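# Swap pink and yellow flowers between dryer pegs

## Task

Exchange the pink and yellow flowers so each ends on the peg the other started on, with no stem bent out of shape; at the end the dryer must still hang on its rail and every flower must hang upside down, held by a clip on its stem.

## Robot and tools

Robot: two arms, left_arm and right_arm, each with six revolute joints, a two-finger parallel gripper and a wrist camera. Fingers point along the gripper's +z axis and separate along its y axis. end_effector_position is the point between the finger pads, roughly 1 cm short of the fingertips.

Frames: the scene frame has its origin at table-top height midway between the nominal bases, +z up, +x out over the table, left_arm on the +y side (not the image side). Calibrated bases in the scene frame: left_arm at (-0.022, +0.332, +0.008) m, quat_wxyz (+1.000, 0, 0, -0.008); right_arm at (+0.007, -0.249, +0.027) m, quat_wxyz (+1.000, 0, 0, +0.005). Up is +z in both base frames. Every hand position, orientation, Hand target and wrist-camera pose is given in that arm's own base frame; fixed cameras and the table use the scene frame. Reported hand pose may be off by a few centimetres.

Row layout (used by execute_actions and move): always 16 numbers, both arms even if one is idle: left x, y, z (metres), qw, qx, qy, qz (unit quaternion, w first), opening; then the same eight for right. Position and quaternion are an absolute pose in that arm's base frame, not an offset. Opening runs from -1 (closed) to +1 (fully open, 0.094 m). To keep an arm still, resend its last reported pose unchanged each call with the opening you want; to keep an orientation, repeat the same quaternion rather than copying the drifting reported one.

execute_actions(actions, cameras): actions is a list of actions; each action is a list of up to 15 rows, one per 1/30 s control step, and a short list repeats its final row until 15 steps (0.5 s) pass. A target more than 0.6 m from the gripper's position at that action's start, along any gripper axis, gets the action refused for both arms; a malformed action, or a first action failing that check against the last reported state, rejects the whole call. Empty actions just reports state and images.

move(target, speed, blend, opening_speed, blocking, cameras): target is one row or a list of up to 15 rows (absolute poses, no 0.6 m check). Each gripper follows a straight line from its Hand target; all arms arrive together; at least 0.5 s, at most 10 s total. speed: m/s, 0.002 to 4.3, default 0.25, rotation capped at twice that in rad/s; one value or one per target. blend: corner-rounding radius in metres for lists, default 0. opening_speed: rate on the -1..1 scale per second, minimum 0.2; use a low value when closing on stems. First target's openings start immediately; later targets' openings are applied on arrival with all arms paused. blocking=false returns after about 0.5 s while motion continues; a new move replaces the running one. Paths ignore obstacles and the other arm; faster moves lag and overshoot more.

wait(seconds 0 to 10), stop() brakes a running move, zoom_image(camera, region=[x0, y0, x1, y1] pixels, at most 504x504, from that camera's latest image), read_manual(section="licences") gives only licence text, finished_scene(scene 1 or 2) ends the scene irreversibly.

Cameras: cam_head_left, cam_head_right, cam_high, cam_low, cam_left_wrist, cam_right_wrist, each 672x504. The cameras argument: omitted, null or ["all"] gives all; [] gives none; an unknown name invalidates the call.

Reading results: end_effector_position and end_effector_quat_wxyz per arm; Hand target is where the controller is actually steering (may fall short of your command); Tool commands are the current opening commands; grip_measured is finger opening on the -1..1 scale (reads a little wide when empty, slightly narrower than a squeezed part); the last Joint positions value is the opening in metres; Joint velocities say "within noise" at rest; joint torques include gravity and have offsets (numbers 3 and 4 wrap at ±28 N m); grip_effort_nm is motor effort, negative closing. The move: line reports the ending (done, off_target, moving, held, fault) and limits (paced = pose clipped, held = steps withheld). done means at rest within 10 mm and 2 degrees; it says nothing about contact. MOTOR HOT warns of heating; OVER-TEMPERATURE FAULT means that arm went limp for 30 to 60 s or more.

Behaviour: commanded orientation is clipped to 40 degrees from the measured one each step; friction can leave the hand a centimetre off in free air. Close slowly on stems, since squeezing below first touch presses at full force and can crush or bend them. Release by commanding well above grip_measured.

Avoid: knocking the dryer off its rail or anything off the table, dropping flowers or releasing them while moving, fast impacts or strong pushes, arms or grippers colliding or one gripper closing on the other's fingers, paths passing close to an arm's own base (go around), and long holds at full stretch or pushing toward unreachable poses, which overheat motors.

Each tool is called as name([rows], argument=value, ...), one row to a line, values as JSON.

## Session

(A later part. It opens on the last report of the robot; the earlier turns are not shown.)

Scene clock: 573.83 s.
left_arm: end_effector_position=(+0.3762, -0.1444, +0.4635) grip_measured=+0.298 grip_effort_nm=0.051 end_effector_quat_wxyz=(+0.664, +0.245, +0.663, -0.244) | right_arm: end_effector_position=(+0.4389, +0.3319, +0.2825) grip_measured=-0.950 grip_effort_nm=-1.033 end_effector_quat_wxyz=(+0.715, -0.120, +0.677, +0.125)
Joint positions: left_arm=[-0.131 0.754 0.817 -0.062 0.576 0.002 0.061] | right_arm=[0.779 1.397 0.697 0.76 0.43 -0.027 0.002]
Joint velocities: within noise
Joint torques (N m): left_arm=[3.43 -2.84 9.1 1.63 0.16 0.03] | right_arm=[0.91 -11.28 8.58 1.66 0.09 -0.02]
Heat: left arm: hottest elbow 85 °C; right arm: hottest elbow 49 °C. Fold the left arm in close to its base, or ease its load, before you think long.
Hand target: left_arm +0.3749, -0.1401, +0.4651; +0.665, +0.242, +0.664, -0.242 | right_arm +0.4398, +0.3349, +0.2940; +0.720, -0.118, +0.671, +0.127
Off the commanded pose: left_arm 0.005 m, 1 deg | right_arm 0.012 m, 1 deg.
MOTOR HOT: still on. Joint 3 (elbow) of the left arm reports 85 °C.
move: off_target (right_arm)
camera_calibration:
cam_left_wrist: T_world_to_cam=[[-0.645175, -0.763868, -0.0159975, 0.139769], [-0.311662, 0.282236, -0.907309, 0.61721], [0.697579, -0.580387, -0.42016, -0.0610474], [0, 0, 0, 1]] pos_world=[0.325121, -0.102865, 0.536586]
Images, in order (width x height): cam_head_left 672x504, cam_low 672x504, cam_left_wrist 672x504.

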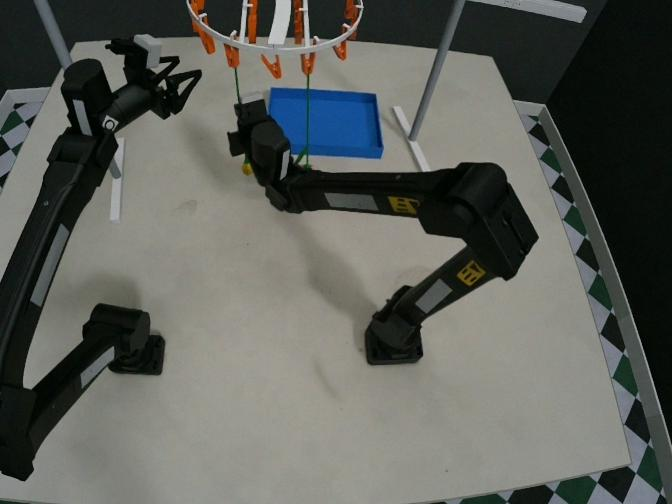

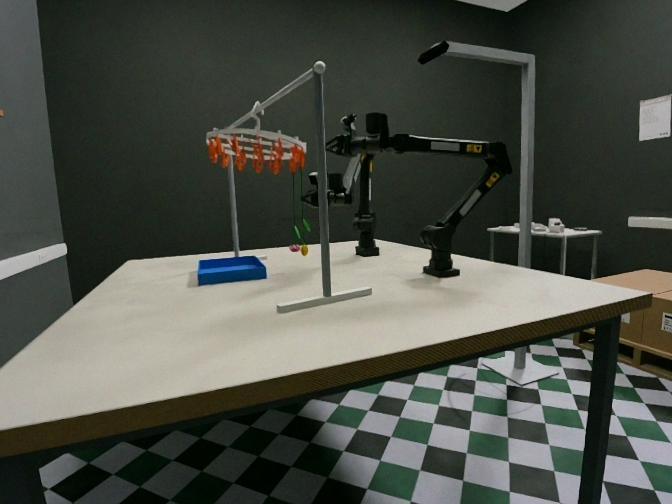

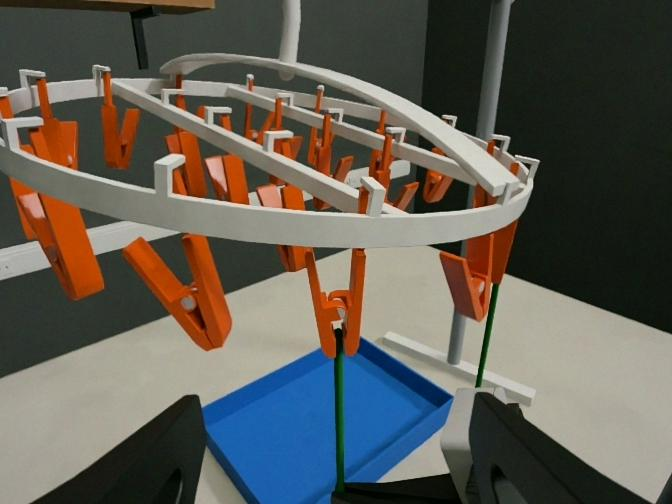

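move([
  [0.375,-0.140,0.465,0.6645,0.2418,0.6645,-0.2418,-0.4,0.440,0.335,0.294,0.7203,-0.1184,0.6716,0.127,-0.55],
  [0.30,-0.07,0.35,0.6904,0.153,0.6904,-0.153,-0.4,0.325,0.293,0.286,0.7203,-0.1184,0.6716,0.127,-0.55],
], speed=0.12, opening_speed=0.6, cameras=["cam_head_left","cam_low","cam_left_wrist","cam_right_wrist"])

zoom_image(camera="cam_head_left", region=[190, 20, 350, 180])

Scene clock: 579.97 s.
left_arm: end_effector_position=(+0.3017, -0.0732, +0.3476) grip_measured=-0.398 grip_effort_nm=-0.120 end_effector_quat_wxyz=(+0.688, +0.156, +0.691, -0.156) | right_arm: end_effector_position=(+0.3299, +0.2926, +0.2901) grip_measured=-0.551 grip_effort_nm=0.071 end_effector_quat_wxyz=(+0.723, -0.108, +0.670, +0.133)
Joint positions: left_arm=[0.009 0.359 0.416 -0.062 0.454 0.002 0.028] | right_arm=[0.951 1.098 0.455 0.741 0.608 -0.033 0.021]
Joint velocities: within noise
Joint torques (N m): left_arm=[3.37 0.5 9.17 1.81 0.14 0.03] | right_arm=[1.2 -5.6 6.83 1.55 0.07 -0.12]
Heat: left arm: hottest elbow 81 °C; right arm: hottest elbow 49 °C.
Hand target: left_arm +0.3000, -0.0701, +0.3501; +0.690, +0.153, +0.690, -0.153 | right_arm +0.3251, +0.2929, +0.2859; +0.720, -0.118, +0.672, +0.127
Off the commanded pose: left_arm 0.004 m, 1 deg | right_arm 0.006 m, 1 deg.
MOTOR HOT: cleared for the motors of the left arm.
move: done
camera_calibration:
cam_left_wrist: T_world_to_cam=[[-0.42569, -0.904772, -0.0132946, 0.0667282], [-0.379596, 0.191896, -0.905032, 0.48188], [0.821398, -0.380216, -0.425136, -0.0374098], [0, 0, 0, 1]] pos_world=[0.242054, -0.0463209, 0.421099]
cam_right_wrist: T_world_to_cam=[[0.340459, -0.940171, -0.0128881, 0.165408], [-0.325434, -0.104965, -0.939721, 0.451879], [0.882146, 0.32413, -0.3417, -0.199873], [0, 0, 0, 1]] pos_world=[0.267059, 0.267728, 0.358476]
Images, in order (width x height): cam_head_left 672x504, cam_low 672x504, cam_left_wrist 672x504, cam_right_wrist 672x504.

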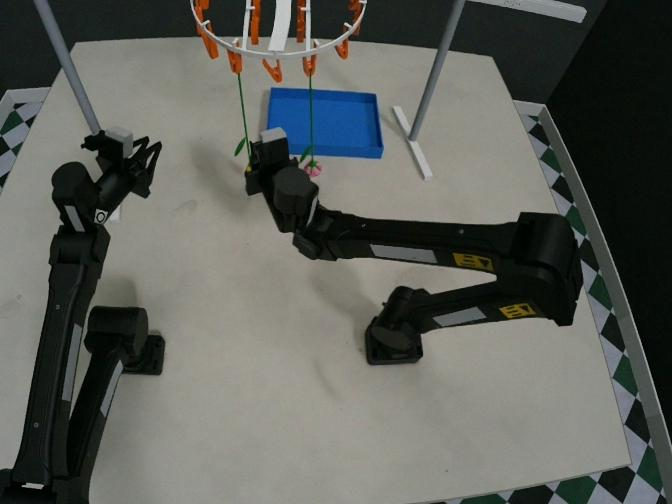

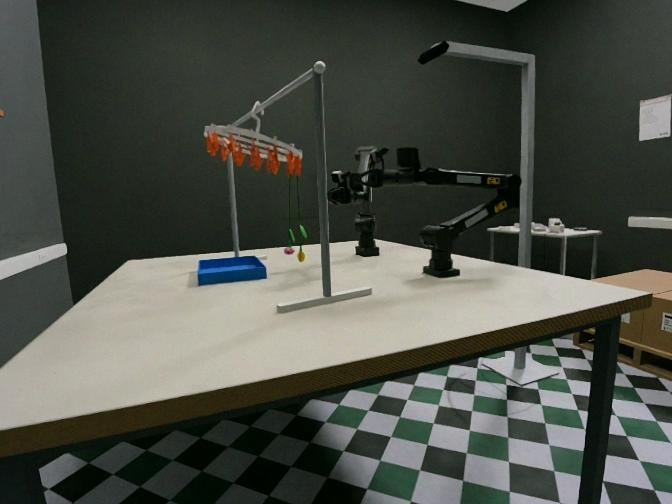

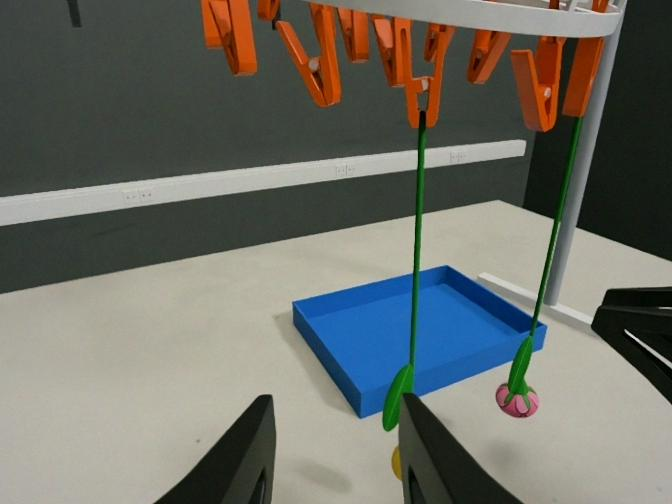

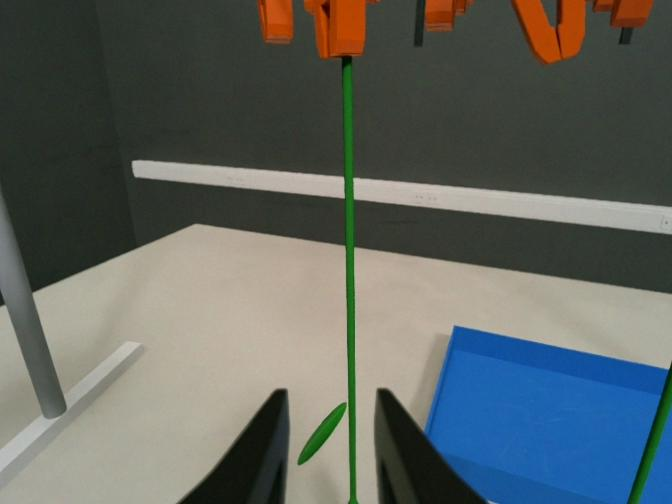

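Scaled by 3.150 from the camera's 672x504 image, which has a finer 960x720 frame.

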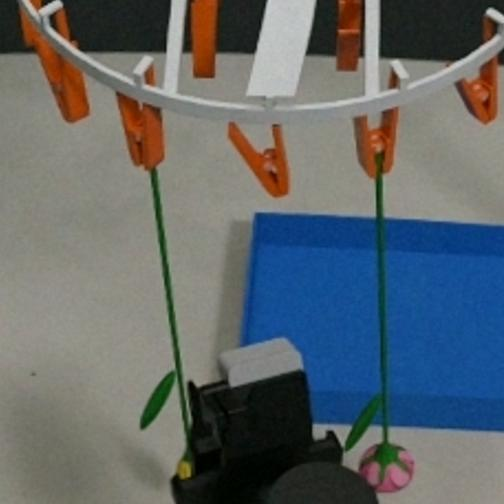

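move([
  [0.30,-0.07,0.35,0.6904,0.153,0.6904,-0.153,-0.4,0.27,0.155,0.44,0.6964,-0.1228,0.6964,0.1228,0.38],
  [0.31,-0.263,0.245,0.6904,0.153,0.6904,-0.153,-0.4,0.27,0.155,0.44,0.6964,-0.1228,0.6964,0.1228,0.38],
], speed=0.15, cameras=["cam_head_left","cam_left_wrist","cam_right_wrist"])

Scene clock: 593.80 s.
left_arm: end_effector_position=(+0.3080, -0.2544, +0.2321) grip_measured=-0.398 grip_effort_nm=-0.120 end_effector_quat_wxyz=(+0.681, +0.158, +0.701, -0.143) | right_arm: end_effector_position=(+0.2702, +0.1596, +0.4050) grip_measured=+0.379 grip_effort_nm=0.071 end_effector_quat_wxyz=(+0.682, -0.141, +0.709, +0.111)
Joint positions: left_arm=[-0.877 0.986 0.295 0.657 -0.449 0 0.028] | right_arm=[0.742 0.4 0.6 -0.25 0.384 -0.016 0.065]
Joint velocities: within noise
Joint torques (N m): left_arm=[1.79 -2.2 8.83 3.08 -0.09 0.05] | right_arm=[-0.26 3.43 13.63 1.69 -0.08 0.18]
Heat: left arm: hottest elbow 77 °C; right arm: hottest elbow 50 °C.
Hand target: left_arm +0.3096, -0.2627, +0.2449; +0.690, +0.153, +0.691, -0.153 | right_arm +0.2684, +0.1542, +0.4391; +0.697, -0.123, +0.696, +0.123
Off the commanded pose: left_arm 0.016 m, 2 deg | right_arm 0.035 m, 3 deg.
move: off_target (left_arm, right_arm)
camera_calibration:
cam_left_wrist: T_world_to_cam=[[-0.410846, -0.911262, -0.0284263, -0.098777], [-0.398816, 0.207671, -0.893207, 0.421671], [0.819849, -0.355633, -0.448746, -0.148403], [0, 0, 0, 1]] pos_world=[0.249255, -0.230357, 0.307236]
cam_right_wrist: T_world_to_cam=[[0.356345, -0.933349, 0.0433246, 0.0340777], [-0.413194, -0.199003, -0.888633, 0.544433], [0.838027, 0.298758, -0.456568, -0.00234589], [0, 0, 0, 1]] pos_world=[0.214779, 0.140851, 0.481254]
Images, in order (width x height): cam_head_left 672x504, cam_left_wrist 672x504, cam_right_wrist 672x504.

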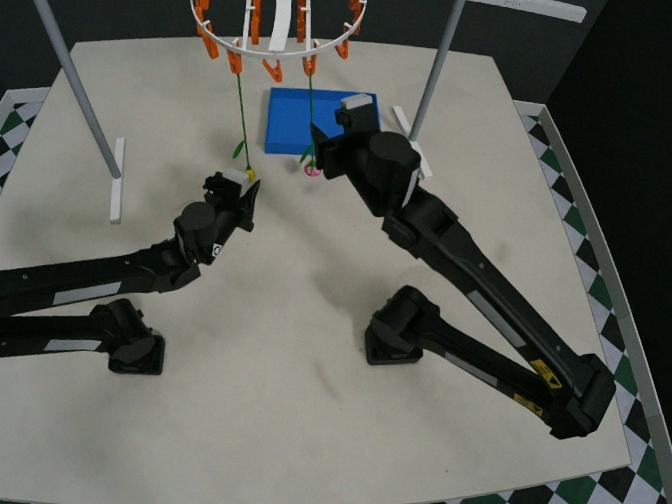

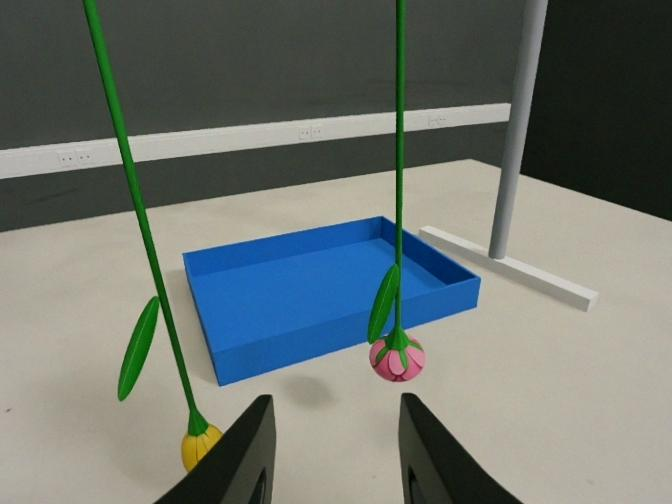

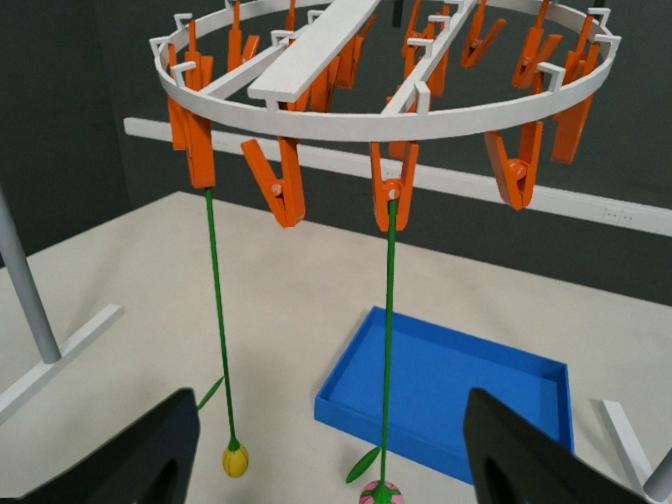

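move([
  [0.352,-0.312,0.25,0.6904,0.153,0.6904,-0.153,-0.4,0.27,0.155,0.44,0.6964,-0.1228,0.6964,0.1228,0.38],
  [0.39,-0.333,0.255,0.6904,0.153,0.6904,-0.153,-0.4,0.27,0.155,0.44,0.6964,-0.1228,0.6964,0.1228,0.38],
], speed=0.12, cameras=["cam_head_left","cam_left_wrist"])

Scene clock: 602.60 s.
left_arm: end_effector_position=(+0.3747, -0.3234, +0.2298) grip_measured=-0.398 grip_effort_nm=-0.120 end_effector_quat_wxyz=(+0.672, +0.168, +0.707, -0.143) | right_arm: end_effector_position=(+0.2702, +0.1596, +0.4048) grip_measured=+0.379 grip_effort_nm=0.066 end_effector_quat_wxyz=(+0.682, -0.141, +0.710, +0.111)
Joint positions: left_arm=[-0.848 1.306 0.522 0.722 -0.404 0 0.028] | right_arm=[0.742 0.4 0.6 -0.25 0.384 -0.016 0.065]
Joint velocities: within noise
Joint torques (N m): left_arm=[3.31 -5.71 10.45 3.03 0.12 0.06] | right_arm=[-0.21 3.55 13.65 1.73 -0.07 0.17]
Heat: left arm: hottest elbow 73 °C; right arm: hottest elbow 53 °C.
Hand target: left_arm +0.3885, -0.3317, +0.2552; +0.690, +0.153, +0.690, -0.153 | right_arm +0.2683, +0.1542, +0.4391; +0.697, -0.123, +0.696, +0.123
Off the commanded pose: left_arm 0.031 m, 4 deg | right_arm 0.036 m, 3 deg.
move: off_target (left_arm, right_arm)
camera_calibration:
cam_left_wrist: T_world_to_cam=[[-0.425675, -0.904093, -0.0376455, -0.124362], [-0.412196, 0.230775, -0.881384, 0.470315], [0.80554, -0.359666, -0.470899, -0.219518], [0, 0, 0, 1]] pos_world=[0.317755, -0.299925, 0.306476]
Images, in order (width x height): cam_head_left 672x504, cam_left_wrist 672x504.

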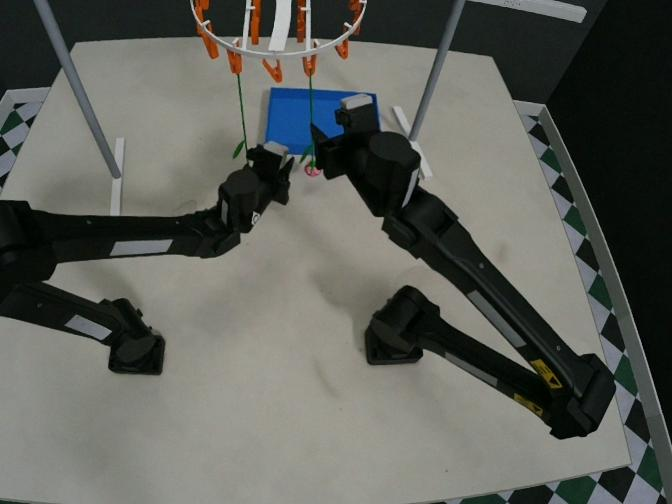

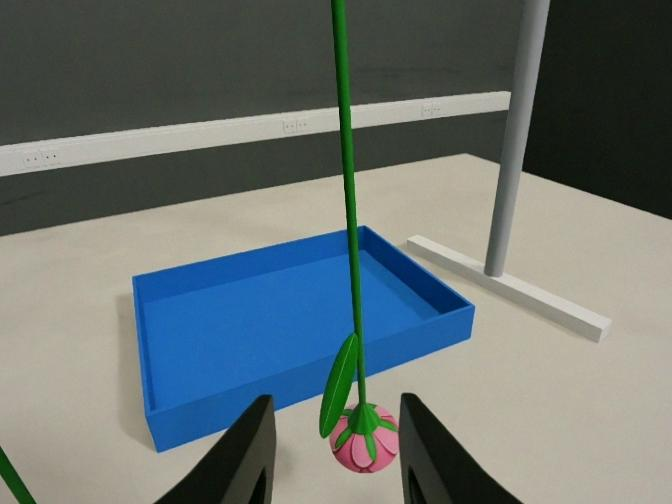

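move([
  [0.390,-0.345,0.275,0.6904,0.153,0.6904,-0.153,-0.4,0.27,0.155,0.44,0.6964,-0.1228,0.6964,0.1228,0.38],
  [0.425,-0.362,0.279,0.6904,0.153,0.6904,-0.153,-0.4,0.27,0.155,0.44,0.6964,-0.1228,0.6964,0.1228,0.38],
], speed=0.1, cameras=["cam_head_left","cam_left_wrist"])

Scene clock: 609.03 s.
left_arm: end_effector_position=(+0.4096, -0.3540, +0.2588) grip_measured=-0.398 grip_effort_nm=-0.120 end_effector_quat_wxyz=(+0.680, +0.162, +0.699, -0.149) | right_arm: end_effector_position=(+0.2702, +0.1596, +0.4048) grip_measured=+0.379 grip_effort_nm=0.071 end_effector_quat_wxyz=(+0.682, -0.141, +0.710, +0.111)
Joint positions: left_arm=[-0.832 1.374 0.665 0.676 -0.387 0 0.028] | right_arm=[0.742 0.4 0.6 -0.25 0.384 -0.016 0.065]
Joint velocities: within noise
Joint torques (N m): left_arm=[3.43 -7.3 10.99 1.72 0.13 0.07] | right_arm=[-0.26 3.55 13.61 1.73 -0.08 0.18]
Heat: left arm: hottest elbow 74 °C; right arm: hottest elbow 55 °C.
Hand target: left_arm +0.4237, -0.3607, +0.2790; +0.690, +0.153, +0.690, -0.153 | right_arm +0.2683, +0.1542, +0.4391; +0.697, -0.123, +0.696, +0.123
Off the commanded pose: left_arm 0.027 m, 2 deg | right_arm 0.036 m, 3 deg.
move: off_target (left_arm, right_arm)
camera_calibration:
cam_left_wrist: T_world_to_cam=[[-0.425787, -0.904457, -0.0257609, -0.139243], [-0.395618, 0.211698, -0.893683, 0.507007], [0.813751, -0.370328, -0.447958, -0.258015], [0, 0, 0, 1]] pos_world=[0.351254, -0.328822, 0.333937]
Images, in order (width x height): cam_head_left 672x504, cam_left_wrist 672x504.

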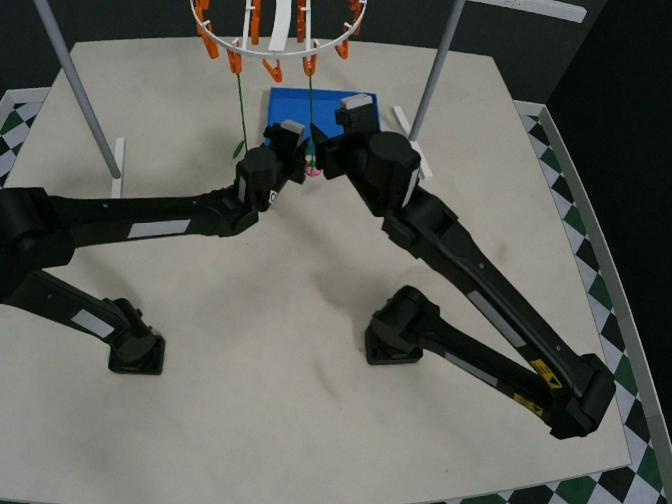

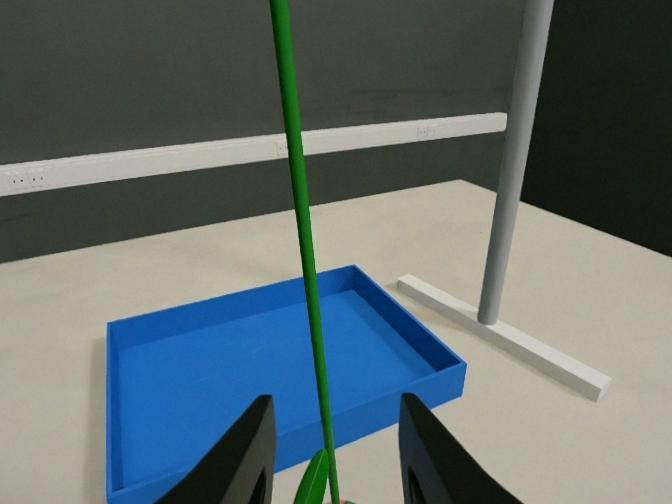

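move(target=[0.456,-0.374,0.284,0.6904,0.153,0.6904,-0.153,-0.4,0.27,0.155,0.44,0.6964,-0.1228,0.6964,0.1228,0.38], speed=0.08, cameras=["cam_head_left","cam_left_wrist"])

zoom_image(camera="cam_head_left", region=[270, 90, 340, 190])

Scene clock: 611.70 s.
left_arm: end_effector_position=(+0.4400, -0.3662, +0.2644) grip_measured=-0.398 grip_effort_nm=-0.125 end_effector_quat_wxyz=(+0.680, +0.162, +0.699, -0.150) | right_arm: end_effector_position=(+0.2702, +0.1596, +0.4048) grip_measured=+0.379 grip_effort_nm=0.071 end_effector_quat_wxyz=(+0.682, -0.141, +0.710, +0.111)
Joint positions: left_arm=[-0.797 1.439 0.75 0.658 -0.354 0 0.028] | right_arm=[0.742 0.4 0.6 -0.25 0.384 -0.016 0.065]
Joint velocities: within noise
Joint torques (N m): left_arm=[3.37 -8.12 11.12 1.62 0.13 0.07] | right_arm=[-0.26 3.55 13.65 1.7 -0.07 0.19]
Heat: left arm: hottest elbow 73 °C; right arm: hottest elbow 56 °C.
Hand target: left_arm +0.4547, -0.3728, +0.2839; +0.690, +0.153, +0.690, -0.153 | right_arm +0.2683, +0.1542, +0.4391; +0.697, -0.123, +0.696, +0.123
Off the commanded pose: left_arm 0.026 m, 2 deg | right_arm 0.036 m, 3 deg.
move: off_target (left_arm, right_arm)
camera_calibration:
cam_left_wrist: T_world_to_cam=[[-0.425003, -0.904866, -0.0242776, -0.138045], [-0.395826, 0.209901, -0.894015, 0.526091], [0.81406, -0.37035, -0.447378, -0.285094], [0, 0, 0, 1]] pos_world=[0.381654, -0.340924, 0.339437]
Images, in order (width x height): cam_head_left 672x504, cam_left_wrist 672x504.

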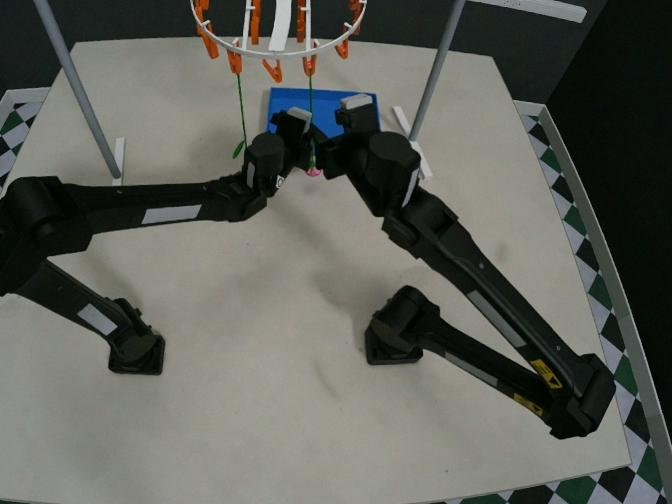

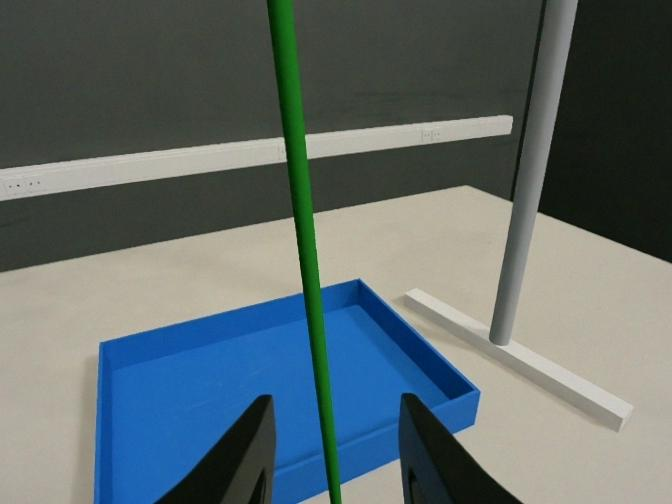

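Scaled by 5.040 from the camera's 672x504 image, which has a finer 960x720 frame.

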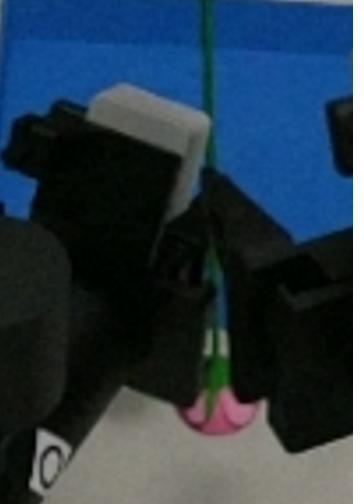

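move(target=[0.474,-0.382,0.285,0.6904,0.153,0.6904,-0.153,-0.4,0.27,0.155,0.44,0.6964,-0.1228,0.6964,0.1228,0.38], speed=0.08, cameras=["cam_head_left","cam_left_wrist","cam_low"])

zoom_image(camera="cam_low", region=[270, 190, 350, 270])

zoom_image(camera="cam_head_left", region=[290, 115, 340, 185])

Scene clock: 616.10 s.
left_arm: end_effector_position=(+0.4575, -0.3750, +0.2657) grip_measured=-0.398 grip_effort_nm=-0.120 end_effector_quat_wxyz=(+0.680, +0.162, +0.699, -0.150) | right_arm: end_effector_position=(+0.2702, +0.1596, +0.4048) grip_measured=+0.379 grip_effort_nm=0.071 end_effector_quat_wxyz=(+0.682, -0.141, +0.710, +0.111)
Joint positions: left_arm=[-0.782 1.482 0.801 0.65 -0.338 0 0.028] | right_arm=[0.742 0.4 0.6 -0.25 0.384 -0.016 0.065]
Joint velocities: within noise
Joint torques (N m): left_arm=[3.37 -8.82 11.22 1.72 0.15 0.06] | right_arm=[-0.32 3.49 13.64 1.76 -0.06 0.19]
Heat: left arm: hottest elbow 73 °C; right arm: hottest elbow 57 °C.
Hand target: left_arm +0.4727, -0.3809, +0.2851; +0.691, +0.153, +0.690, -0.153 | right_arm +0.2683, +0.1542, +0.4391; +0.697, -0.123, +0.696, +0.123
Off the commanded pose: left_arm 0.026 m, 2 deg | right_arm 0.036 m, 3 deg.
move: off_target (left_arm, right_arm)
camera_calibration:
cam_left_wrist: T_world_to_cam=[[-0.425715, -0.904546, -0.02374, -0.138234], [-0.39568, 0.209689, -0.894129, 0.535912], [0.813759, -0.371251, -0.447179, -0.302242], [0, 0, 0, 1]] pos_world=[0.399154, -0.349622, 0.340737]
Images, in order (width x height): cam_head_left 672x504, cam_low 672x504, cam_left_wrist 672x504.

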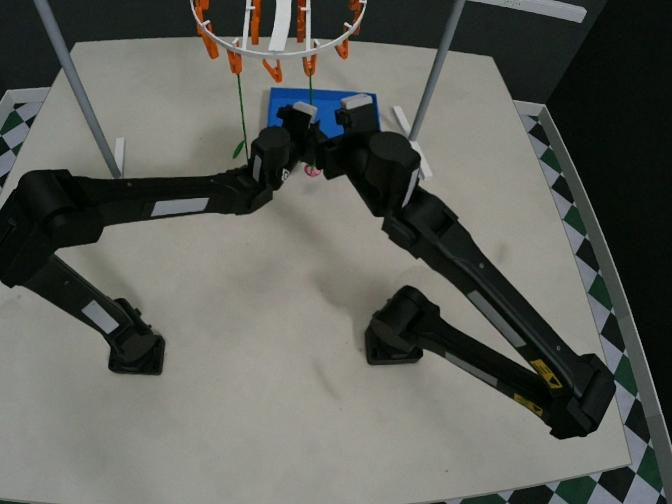

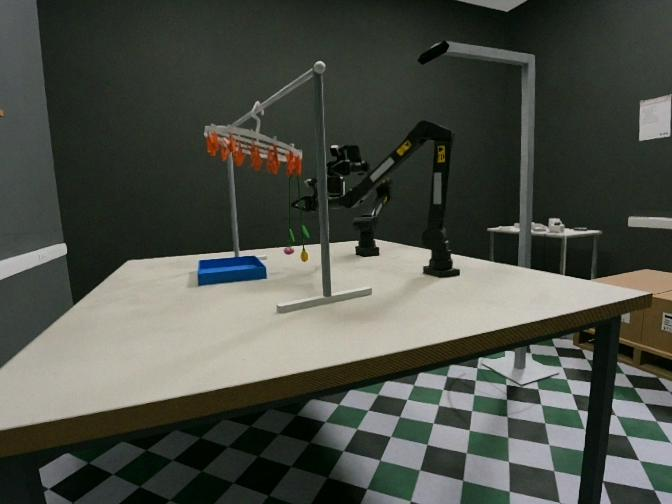

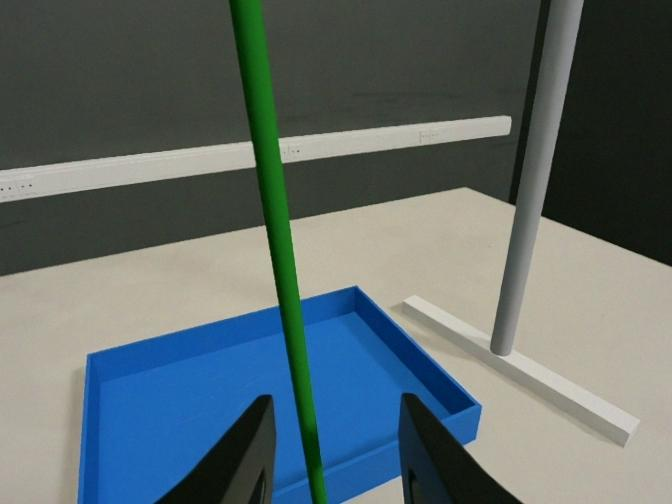

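Scaled by 6.300 from the camera's 672x504 image, which has a finer 960x720 frame.

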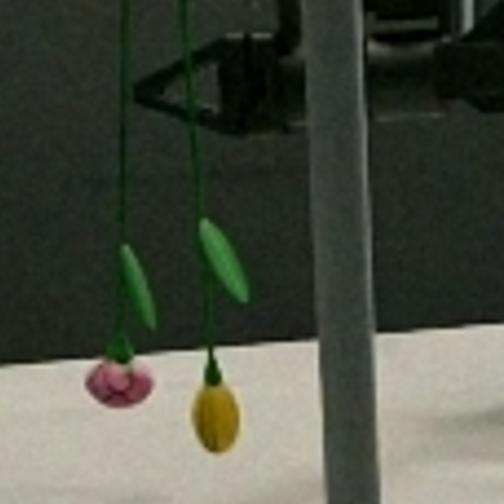

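Scaled by 7.200 from the camera's 672x504 image, which has a finer 960x720 frame.

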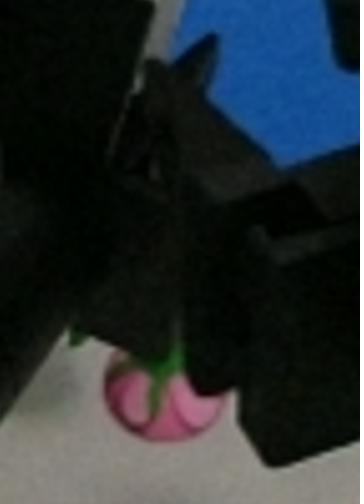

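move(target=[0.498,-0.386,0.257,0.6904,0.153,0.6904,-0.153,-0.4,0.27,0.155,0.44,0.6964,-0.1228,0.6964,0.1228,0.38], speed=0.08, cameras=["cam_left_wrist","cam_low"])

zoom_image(camera="cam_low", region=[270, 190, 350, 270])

Scene clock: 621.27 s.
left_arm: end_effector_position=(+0.4812, -0.3788, +0.2317) grip_measured=-0.398 grip_effort_nm=-0.125 end_effector_quat_wxyz=(+0.670, +0.167, +0.709, -0.144) | right_arm: end_effector_position=(+0.2702, +0.1596, +0.4047) grip_measured=+0.379 grip_effort_nm=0.071 end_effector_quat_wxyz=(+0.681, -0.141, +0.710, +0.111)
Joint positions: left_arm=[-0.751 1.583 0.829 0.692 -0.307 0 0.028] | right_arm=[0.742 0.4 0.6 -0.251 0.384 -0.016 0.065]
Joint velocities: within noise
Joint torques (N m): left_arm=[3.31 -9.88 10.65 3.06 0.13 0.07] | right_arm=[-0.26 3.49 13.67 1.69 -0.07 0.18]
Heat: left arm: hottest elbow 73 °C; right arm: hottest elbow 58 °C.
Hand target: left_arm +0.4964, -0.3846, +0.2570; +0.690, +0.153, +0.690, -0.153 | right_arm +0.2683, +0.1542, +0.4391; +0.697, -0.123, +0.696, +0.123
Off the commanded pose: left_arm 0.031 m, 4 deg | right_arm 0.036 m, 3 deg.
move: off_target (left_arm, right_arm)
camera_calibration:
cam_left_wrist: T_world_to_cam=[[-0.425666, -0.904297, -0.0324908, -0.130351], [-0.416999, 0.227901, -0.879871, 0.529532], [0.803069, -0.360982, -0.474101, -0.32292], [0, 0, 0, 1]] pos_world=[0.424655, -0.355125, 0.308588]
Images, in order (width x height): cam_low 672x504, cam_left_wrist 672x504.

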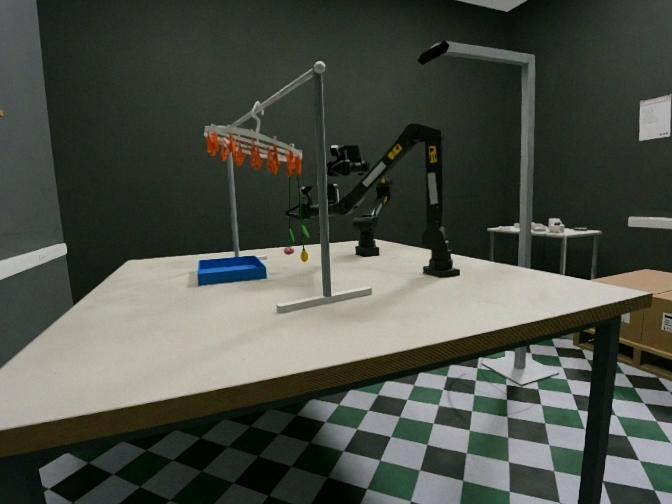

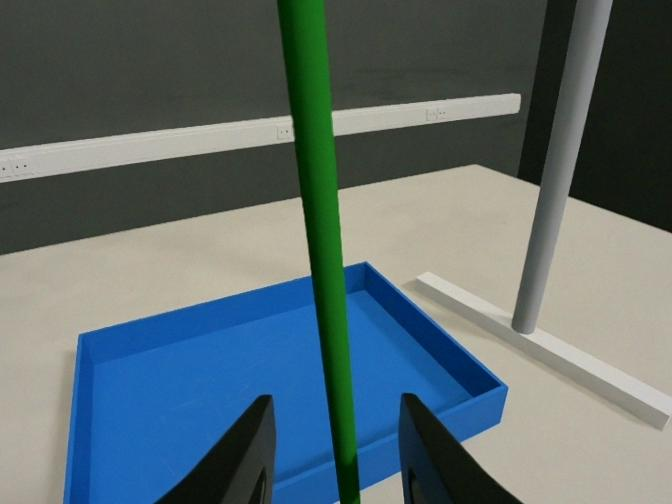

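Scaled by 6.300 from the camera's 672x504 image, which has a finer 960x720 frame.

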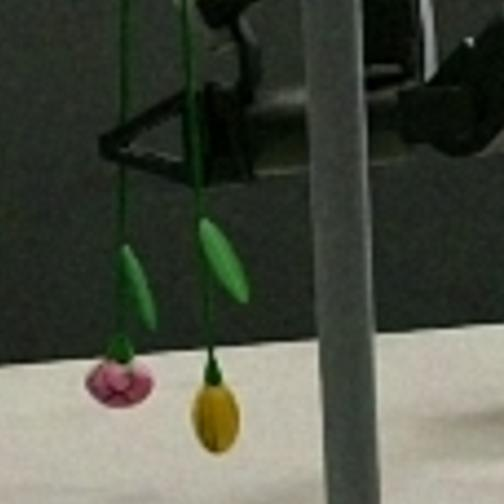

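move(target=[0.498,-0.386,0.257,0.6904,0.153,0.6904,-0.153,-1,0.27,0.155,0.44,0.6964,-0.1228,0.6964,0.1228,0.38], opening_speed=0.5, cameras=[])

move(target=[0.498,-0.386,0.257,0.6904,0.153,0.6904,-0.153,-1,0.34,0.161,0.45,0.7044,-0.0616,0.7044,0.0616,0.38], speed=0.1, cameras=["cam_low","cam_right_wrist","cam_left_wrist"])

zoom_image(camera="cam_low", region=[270, 130, 370, 270])

Scene clock: 630.27 s.
left_arm: end_effector_position=(+0.4812, -0.3788, +0.2317) grip_measured=-0.944 grip_effort_nm=-0.979 end_effector_quat_wxyz=(+0.670, +0.167, +0.709, -0.144) | right_arm: end_effector_position=(+0.2702, +0.1596, +0.4047) grip_measured=+0.379 grip_effort_nm=0.076 end_effector_quat_wxyz=(+0.681, -0.141, +0.710, +0.111)
Joint positions: left_arm=[-0.751 1.583 0.829 0.692 -0.307 0 0.003] | right_arm=[0.742 0.4 0.6 -0.251 0.384 -0.016 0.065]
Joint velocities: within noise
Joint torques (N m): left_arm=[3.37 -9.88 10.66 3.06 0.13 0.07] | right_arm=[-0.26 3.49 13.67 1.72 -0.08 0.19]
Heat: left arm: hottest elbow 71 °C; right arm: hottest elbow 60 °C.
Hand target: left_arm +0.4964, -0.3845, +0.2569; +0.690, +0.153, +0.690, -0.153 | right_arm +0.2683, +0.1542, +0.4391; +0.697, -0.123, +0.696, +0.123
Off the commanded pose: left_arm 0.031 m, 4 deg | right_arm 0.036 m, 3 deg.
move: off_target (left_arm, right_arm)
No camera images: "cameras" was empty.

Scene clock: 631.87 s.
left_arm: end_effector_position=(+0.4812, -0.3788, +0.2317) grip_measured=-0.948 grip_effort_nm=-1.067 end_effector_quat_wxyz=(+0.670, +0.167, +0.709, -0.144) | right_arm: end_effector_position=(+0.3347, +0.1631, +0.4088) grip_measured=+0.379 grip_effort_nm=0.071 end_effector_quat_wxyz=(+0.682, -0.086, +0.725, +0.047)
Joint positions: left_arm=[-0.751 1.583 0.829 0.692 -0.307 0 0.002] | right_arm=[0.671 0.631 0.675 -0.117 0.484 -0.016 0.065]
Joint velocities: within noise
Joint torques (N m): left_arm=[3.37 -9.93 10.63 3.07 0.13 0.06] | right_arm=[-0.21 0.85 14 2.66 0.08 0.19]
Heat: left arm: hottest elbow 70 °C; right arm: hottest elbow 60 °C.
Hand target: left_arm +0.4964, -0.3845, +0.2569; +0.690, +0.153, +0.690, -0.153 | right_arm +0.3373, +0.1599, +0.4488; +0.704, -0.062, +0.704, +0.062
Off the commanded pose: left_arm 0.031 m, 4 deg | right_arm 0.042 m, 5 deg.
move: off_target (left_arm, right_arm)
camera_calibration:
cam_left_wrist: T_world_to_cam=[[-0.425666, -0.904297, -0.0324908, -0.130351], [-0.416999, 0.227901, -0.879871, 0.529532], [0.803069, -0.360982, -0.474101, -0.32292], [0, 0, 0, 1]] pos_world=[0.424655, -0.355125, 0.308588]
cam_right_wrist: T_world_to_cam=[[0.194137, -0.979248, 0.058166, 0.0698802], [-0.454787, -0.142382, -0.879145, 0.5761], [0.869183, 0.144221, -0.472991, -0.0341512], [0, 0, 0, 1]] pos_world=[0.27812, 0.155382, 0.486258]
Images, in order (width x height): cam_low 672x504, cam_left_wrist 672x504, cam_right_wrist 672x504.

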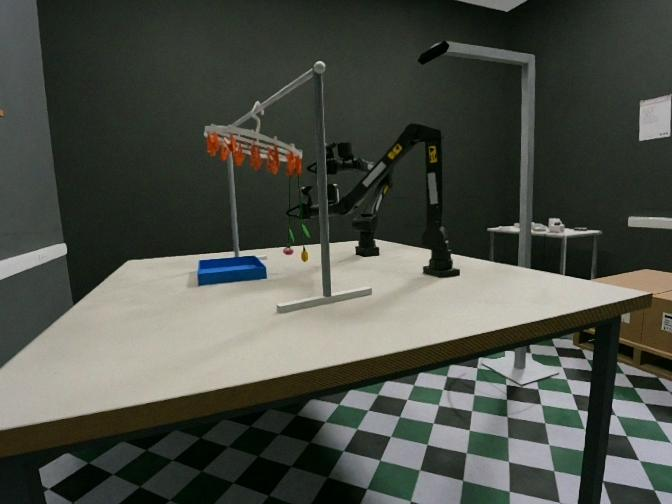

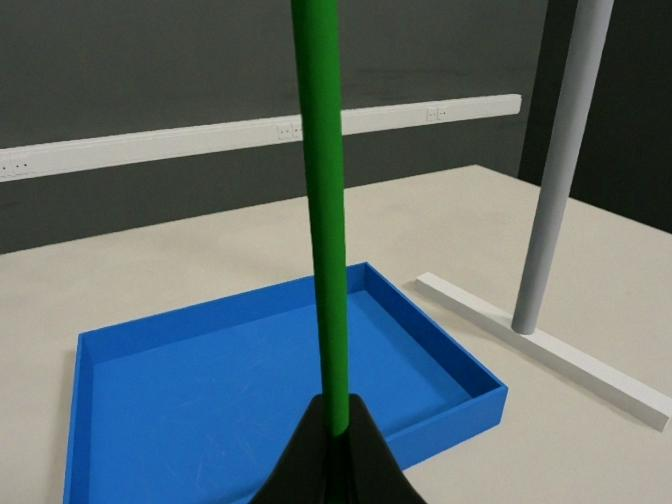

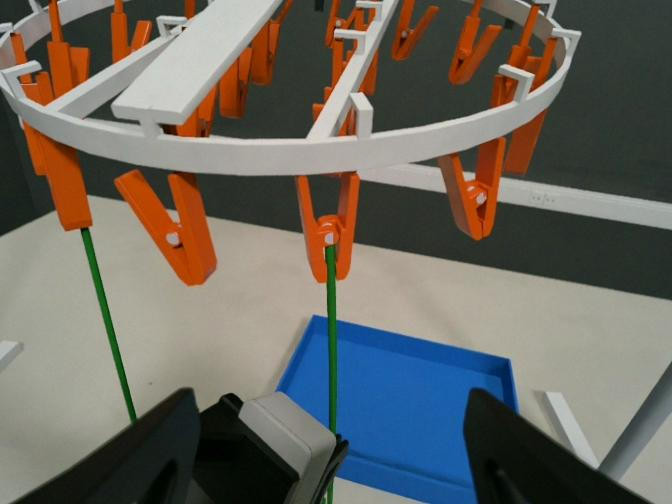

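Scaled by 3.600 from the camera's 672x504 image, which has a finer 960x720 frame.

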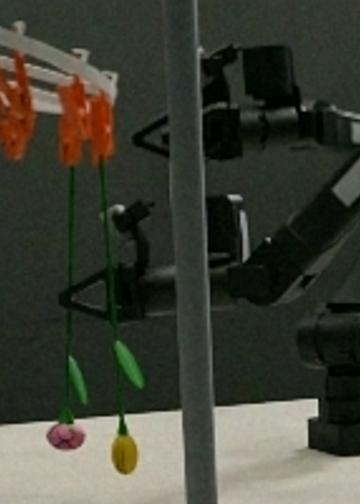

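move(target=[0.498,-0.386,0.257,0.6904,0.153,0.6904,-0.153,-1,0.418,0.177,0.455,0.7044,-0.0616,0.7044,0.0616,0.38], speed=0.08, cameras=["cam_right_wrist","cam_low"])

Scene clock: 637.27 s.
left_arm: end_effector_position=(+0.4812, -0.3788, +0.2317) grip_measured=-0.948 grip_effort_nm=-1.062 end_effector_quat_wxyz=(+0.670, +0.167, +0.709, -0.144) | right_arm: end_effector_position=(+0.4095, +0.1773, +0.4146) grip_measured=+0.379 grip_effort_nm=0.076 end_effector_quat_wxyz=(+0.681, -0.081, +0.726, +0.048)
Joint positions: left_arm=[-0.751 1.583 0.829 0.692 -0.307 0 0.002] | right_arm=[0.547 0.863 0.782 0.009 0.365 -0.016 0.065]
Joint velocities: within noise
Joint torques (N m): left_arm=[3.31 -9.93 10.66 3.07 0.13 0.06] | right_arm=[-0.21 -2.67 14 2.74 -0.07 0.18]
Heat: left arm: hottest elbow 70 °C; right arm: hottest elbow 60 °C.
Hand target: left_arm +0.4964, -0.3845, +0.2569; +0.690, +0.153, +0.690, -0.153 | right_arm +0.4153, +0.1758, +0.4540; +0.704, -0.062, +0.704, +0.062
Off the commanded pose: left_arm 0.031 m, 4 deg | right_arm 0.041 m, 5 deg.
move: off_target (left_arm, right_arm)
camera_calibration:
cam_right_wrist: T_world_to_cam=[[0.189533, -0.980616, 0.0497008, 0.0744964], [-0.458718, -0.133188, -0.878543, 0.616843], [0.868133, 0.143714, -0.47507, -0.097195], [0, 0, 0, 1]] pos_world=[0.353216, 0.169177, 0.492046]
Images, in order (width x height): cam_low 672x504, cam_right_wrist 672x504.

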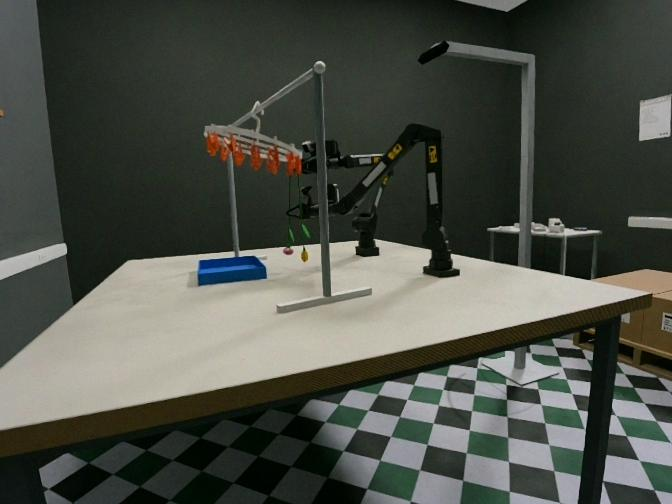

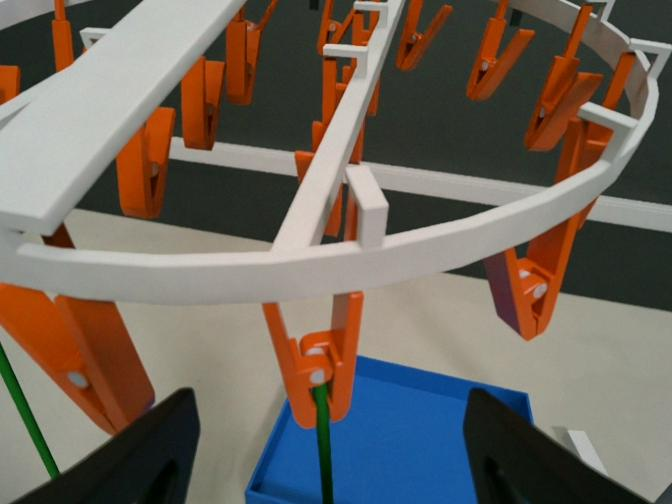

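move(target=[0.498,-0.386,0.257,0.6904,0.153,0.6904,-0.153,-1,0.442,0.186,0.457,0.7044,-0.0616,0.7044,0.0616,0.38], speed=0.06, cameras=["cam_right_wrist"])

Scene clock: 644.17 s.
left_arm: end_effector_position=(+0.4812, -0.3788, +0.2317) grip_measured=-0.948 grip_effort_nm=-1.067 end_effector_quat_wxyz=(+0.670, +0.167, +0.709, -0.144) | right_arm: end_effector_position=(+0.4324, +0.1863, +0.4171) grip_measured=+0.379 grip_effort_nm=0.061 end_effector_quat_wxyz=(+0.681, -0.081, +0.726, +0.049)
Joint positions: left_arm=[-0.751 1.583 0.829 0.692 -0.307 0 0.002] | right_arm=[0.533 0.937 0.827 0.039 0.35 -0.016 0.065]
Joint velocities: within noise
Joint torques (N m): left_arm=[3.31 -9.88 10.65 3.06 0.13 0.06] | right_arm=[-0.15 -3.84 13.97 2.74 -0.07 0.19]
Heat: left arm: hottest elbow 69 °C; right arm: hottest elbow 59 °C.
Hand target: left_arm +0.4964, -0.3845, +0.2569; +0.690, +0.153, +0.690, -0.153 | right_arm +0.4390, +0.1848, +0.4560; +0.705, -0.062, +0.704, +0.062
Off the commanded pose: left_arm 0.031 m, 4 deg | right_arm 0.041 m, 4 deg.
move: off_target (left_arm, right_arm)
camera_calibration:
cam_right_wrist: T_world_to_cam=[[0.190293, -0.980532, 0.0484275, 0.079084], [-0.458515, -0.132386, -0.878771, 0.63071], [0.868074, 0.145019, -0.474781, -0.117474], [0, 0, 0, 1]] pos_world=[0.376116, 0.178077, 0.494645]
Images, in order (width x height): cam_right_wrist 672x504.

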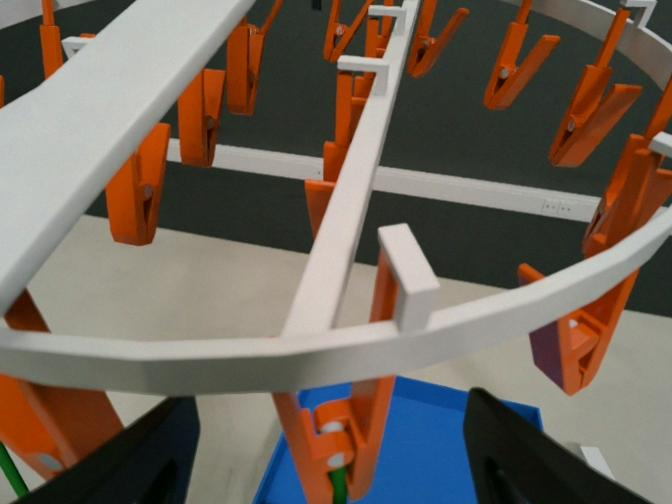

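move([
  [0.498,-0.386,0.257,0.6904,0.153,0.6904,-0.153,-1,0.449,0.187,0.459,0.7044,-0.0616,0.7044,0.0616,0.38],
  [0.498,-0.386,0.257,0.6904,0.153,0.6904,-0.153,-1,0.449,0.187,0.459,0.7044,-0.0616,0.7044,0.0616,-0.75],
], speed=0.06, opening_speed=0.6, cameras=["cam_right_wrist","cam_head_left"])

zoom_image(camera="cam_head_left", region=[270, 30, 350, 90])

Scene clock: 650.33 s.
left_arm: end_effector_position=(+0.4812, -0.3788, +0.2317) grip_measured=-0.948 grip_effort_nm=-1.067 end_effector_quat_wxyz=(+0.670, +0.167, +0.709, -0.144) | right_arm: end_effector_position=(+0.4391, +0.1870, +0.4195) grip_measured=-0.548 grip_effort_nm=-1.023 end_effector_quat_wxyz=(+0.682, -0.081, +0.725, +0.049)
Joint positions: left_arm=[-0.751 1.583 0.829 0.692 -0.307 0 0.002] | right_arm=[0.524 0.955 0.843 0.043 0.341 -0.016 0.021]
Joint velocities: within noise
Joint torques (N m): left_arm=[3.31 -9.88 10.65 3.07 0.13 0.07] | right_arm=[-0.32 -4.01 14.04 2.77 -0.06 0.18]
Heat: left arm: hottest elbow 69 °C; right arm: hottest elbow 59 °C.
Hand target: left_arm +0.4964, -0.3845, +0.2569; +0.690, +0.153, +0.690, -0.153 | right_arm +0.4462, +0.1858, +0.4583; +0.705, -0.062, +0.704, +0.062
Off the commanded pose: left_arm 0.031 m, 4 deg | right_arm 0.041 m, 4 deg.
move: off_target (left_arm, right_arm); target 2's new opening was sent with right_arm's hand 0.041 m and 4 deg from that target
camera_calibration:
cam_right_wrist: T_world_to_cam=[[0.189822, -0.980666, 0.0475529, 0.0790416], [-0.457989, -0.131283, -0.87921, 0.635669], [0.868455, 0.145115, -0.474055, -0.122736], [0, 0, 0, 1]] pos_world=[0.382716, 0.178777, 0.496945]
Images, in order (width x height): cam_head_left 672x504, cam_right_wrist 672x504.

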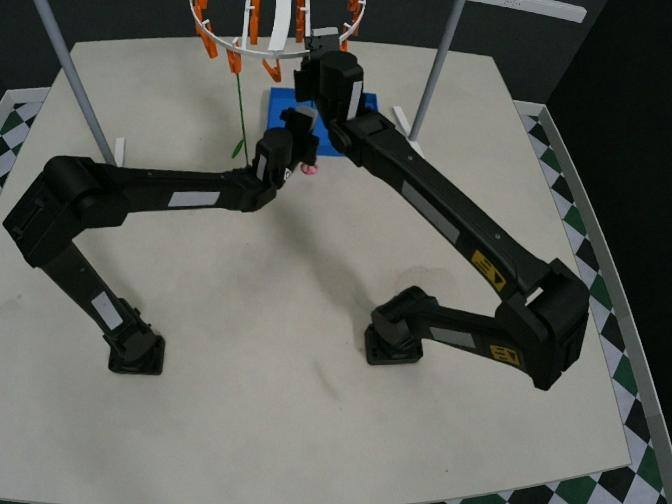

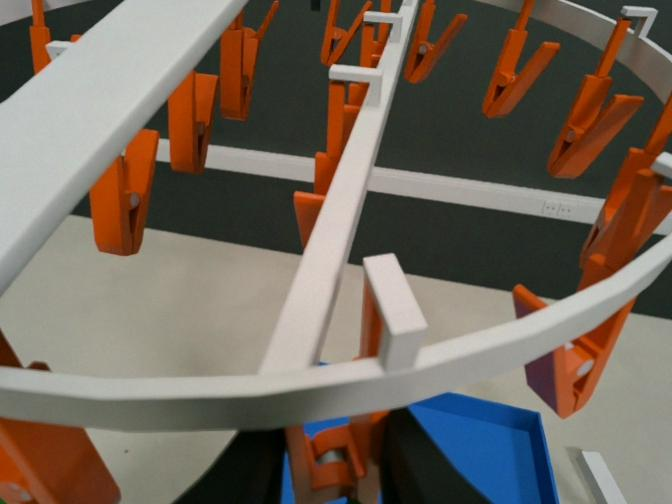

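Scaled by 6.300 from the camera's 672x504 image, which has a finer 960x720 frame.

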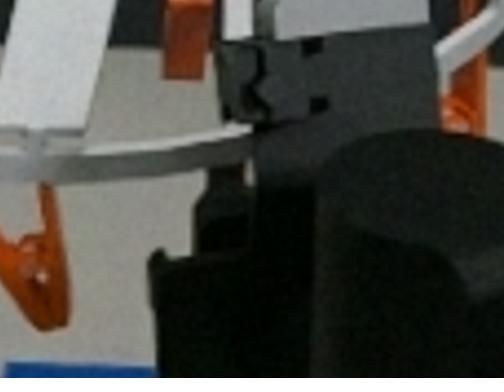

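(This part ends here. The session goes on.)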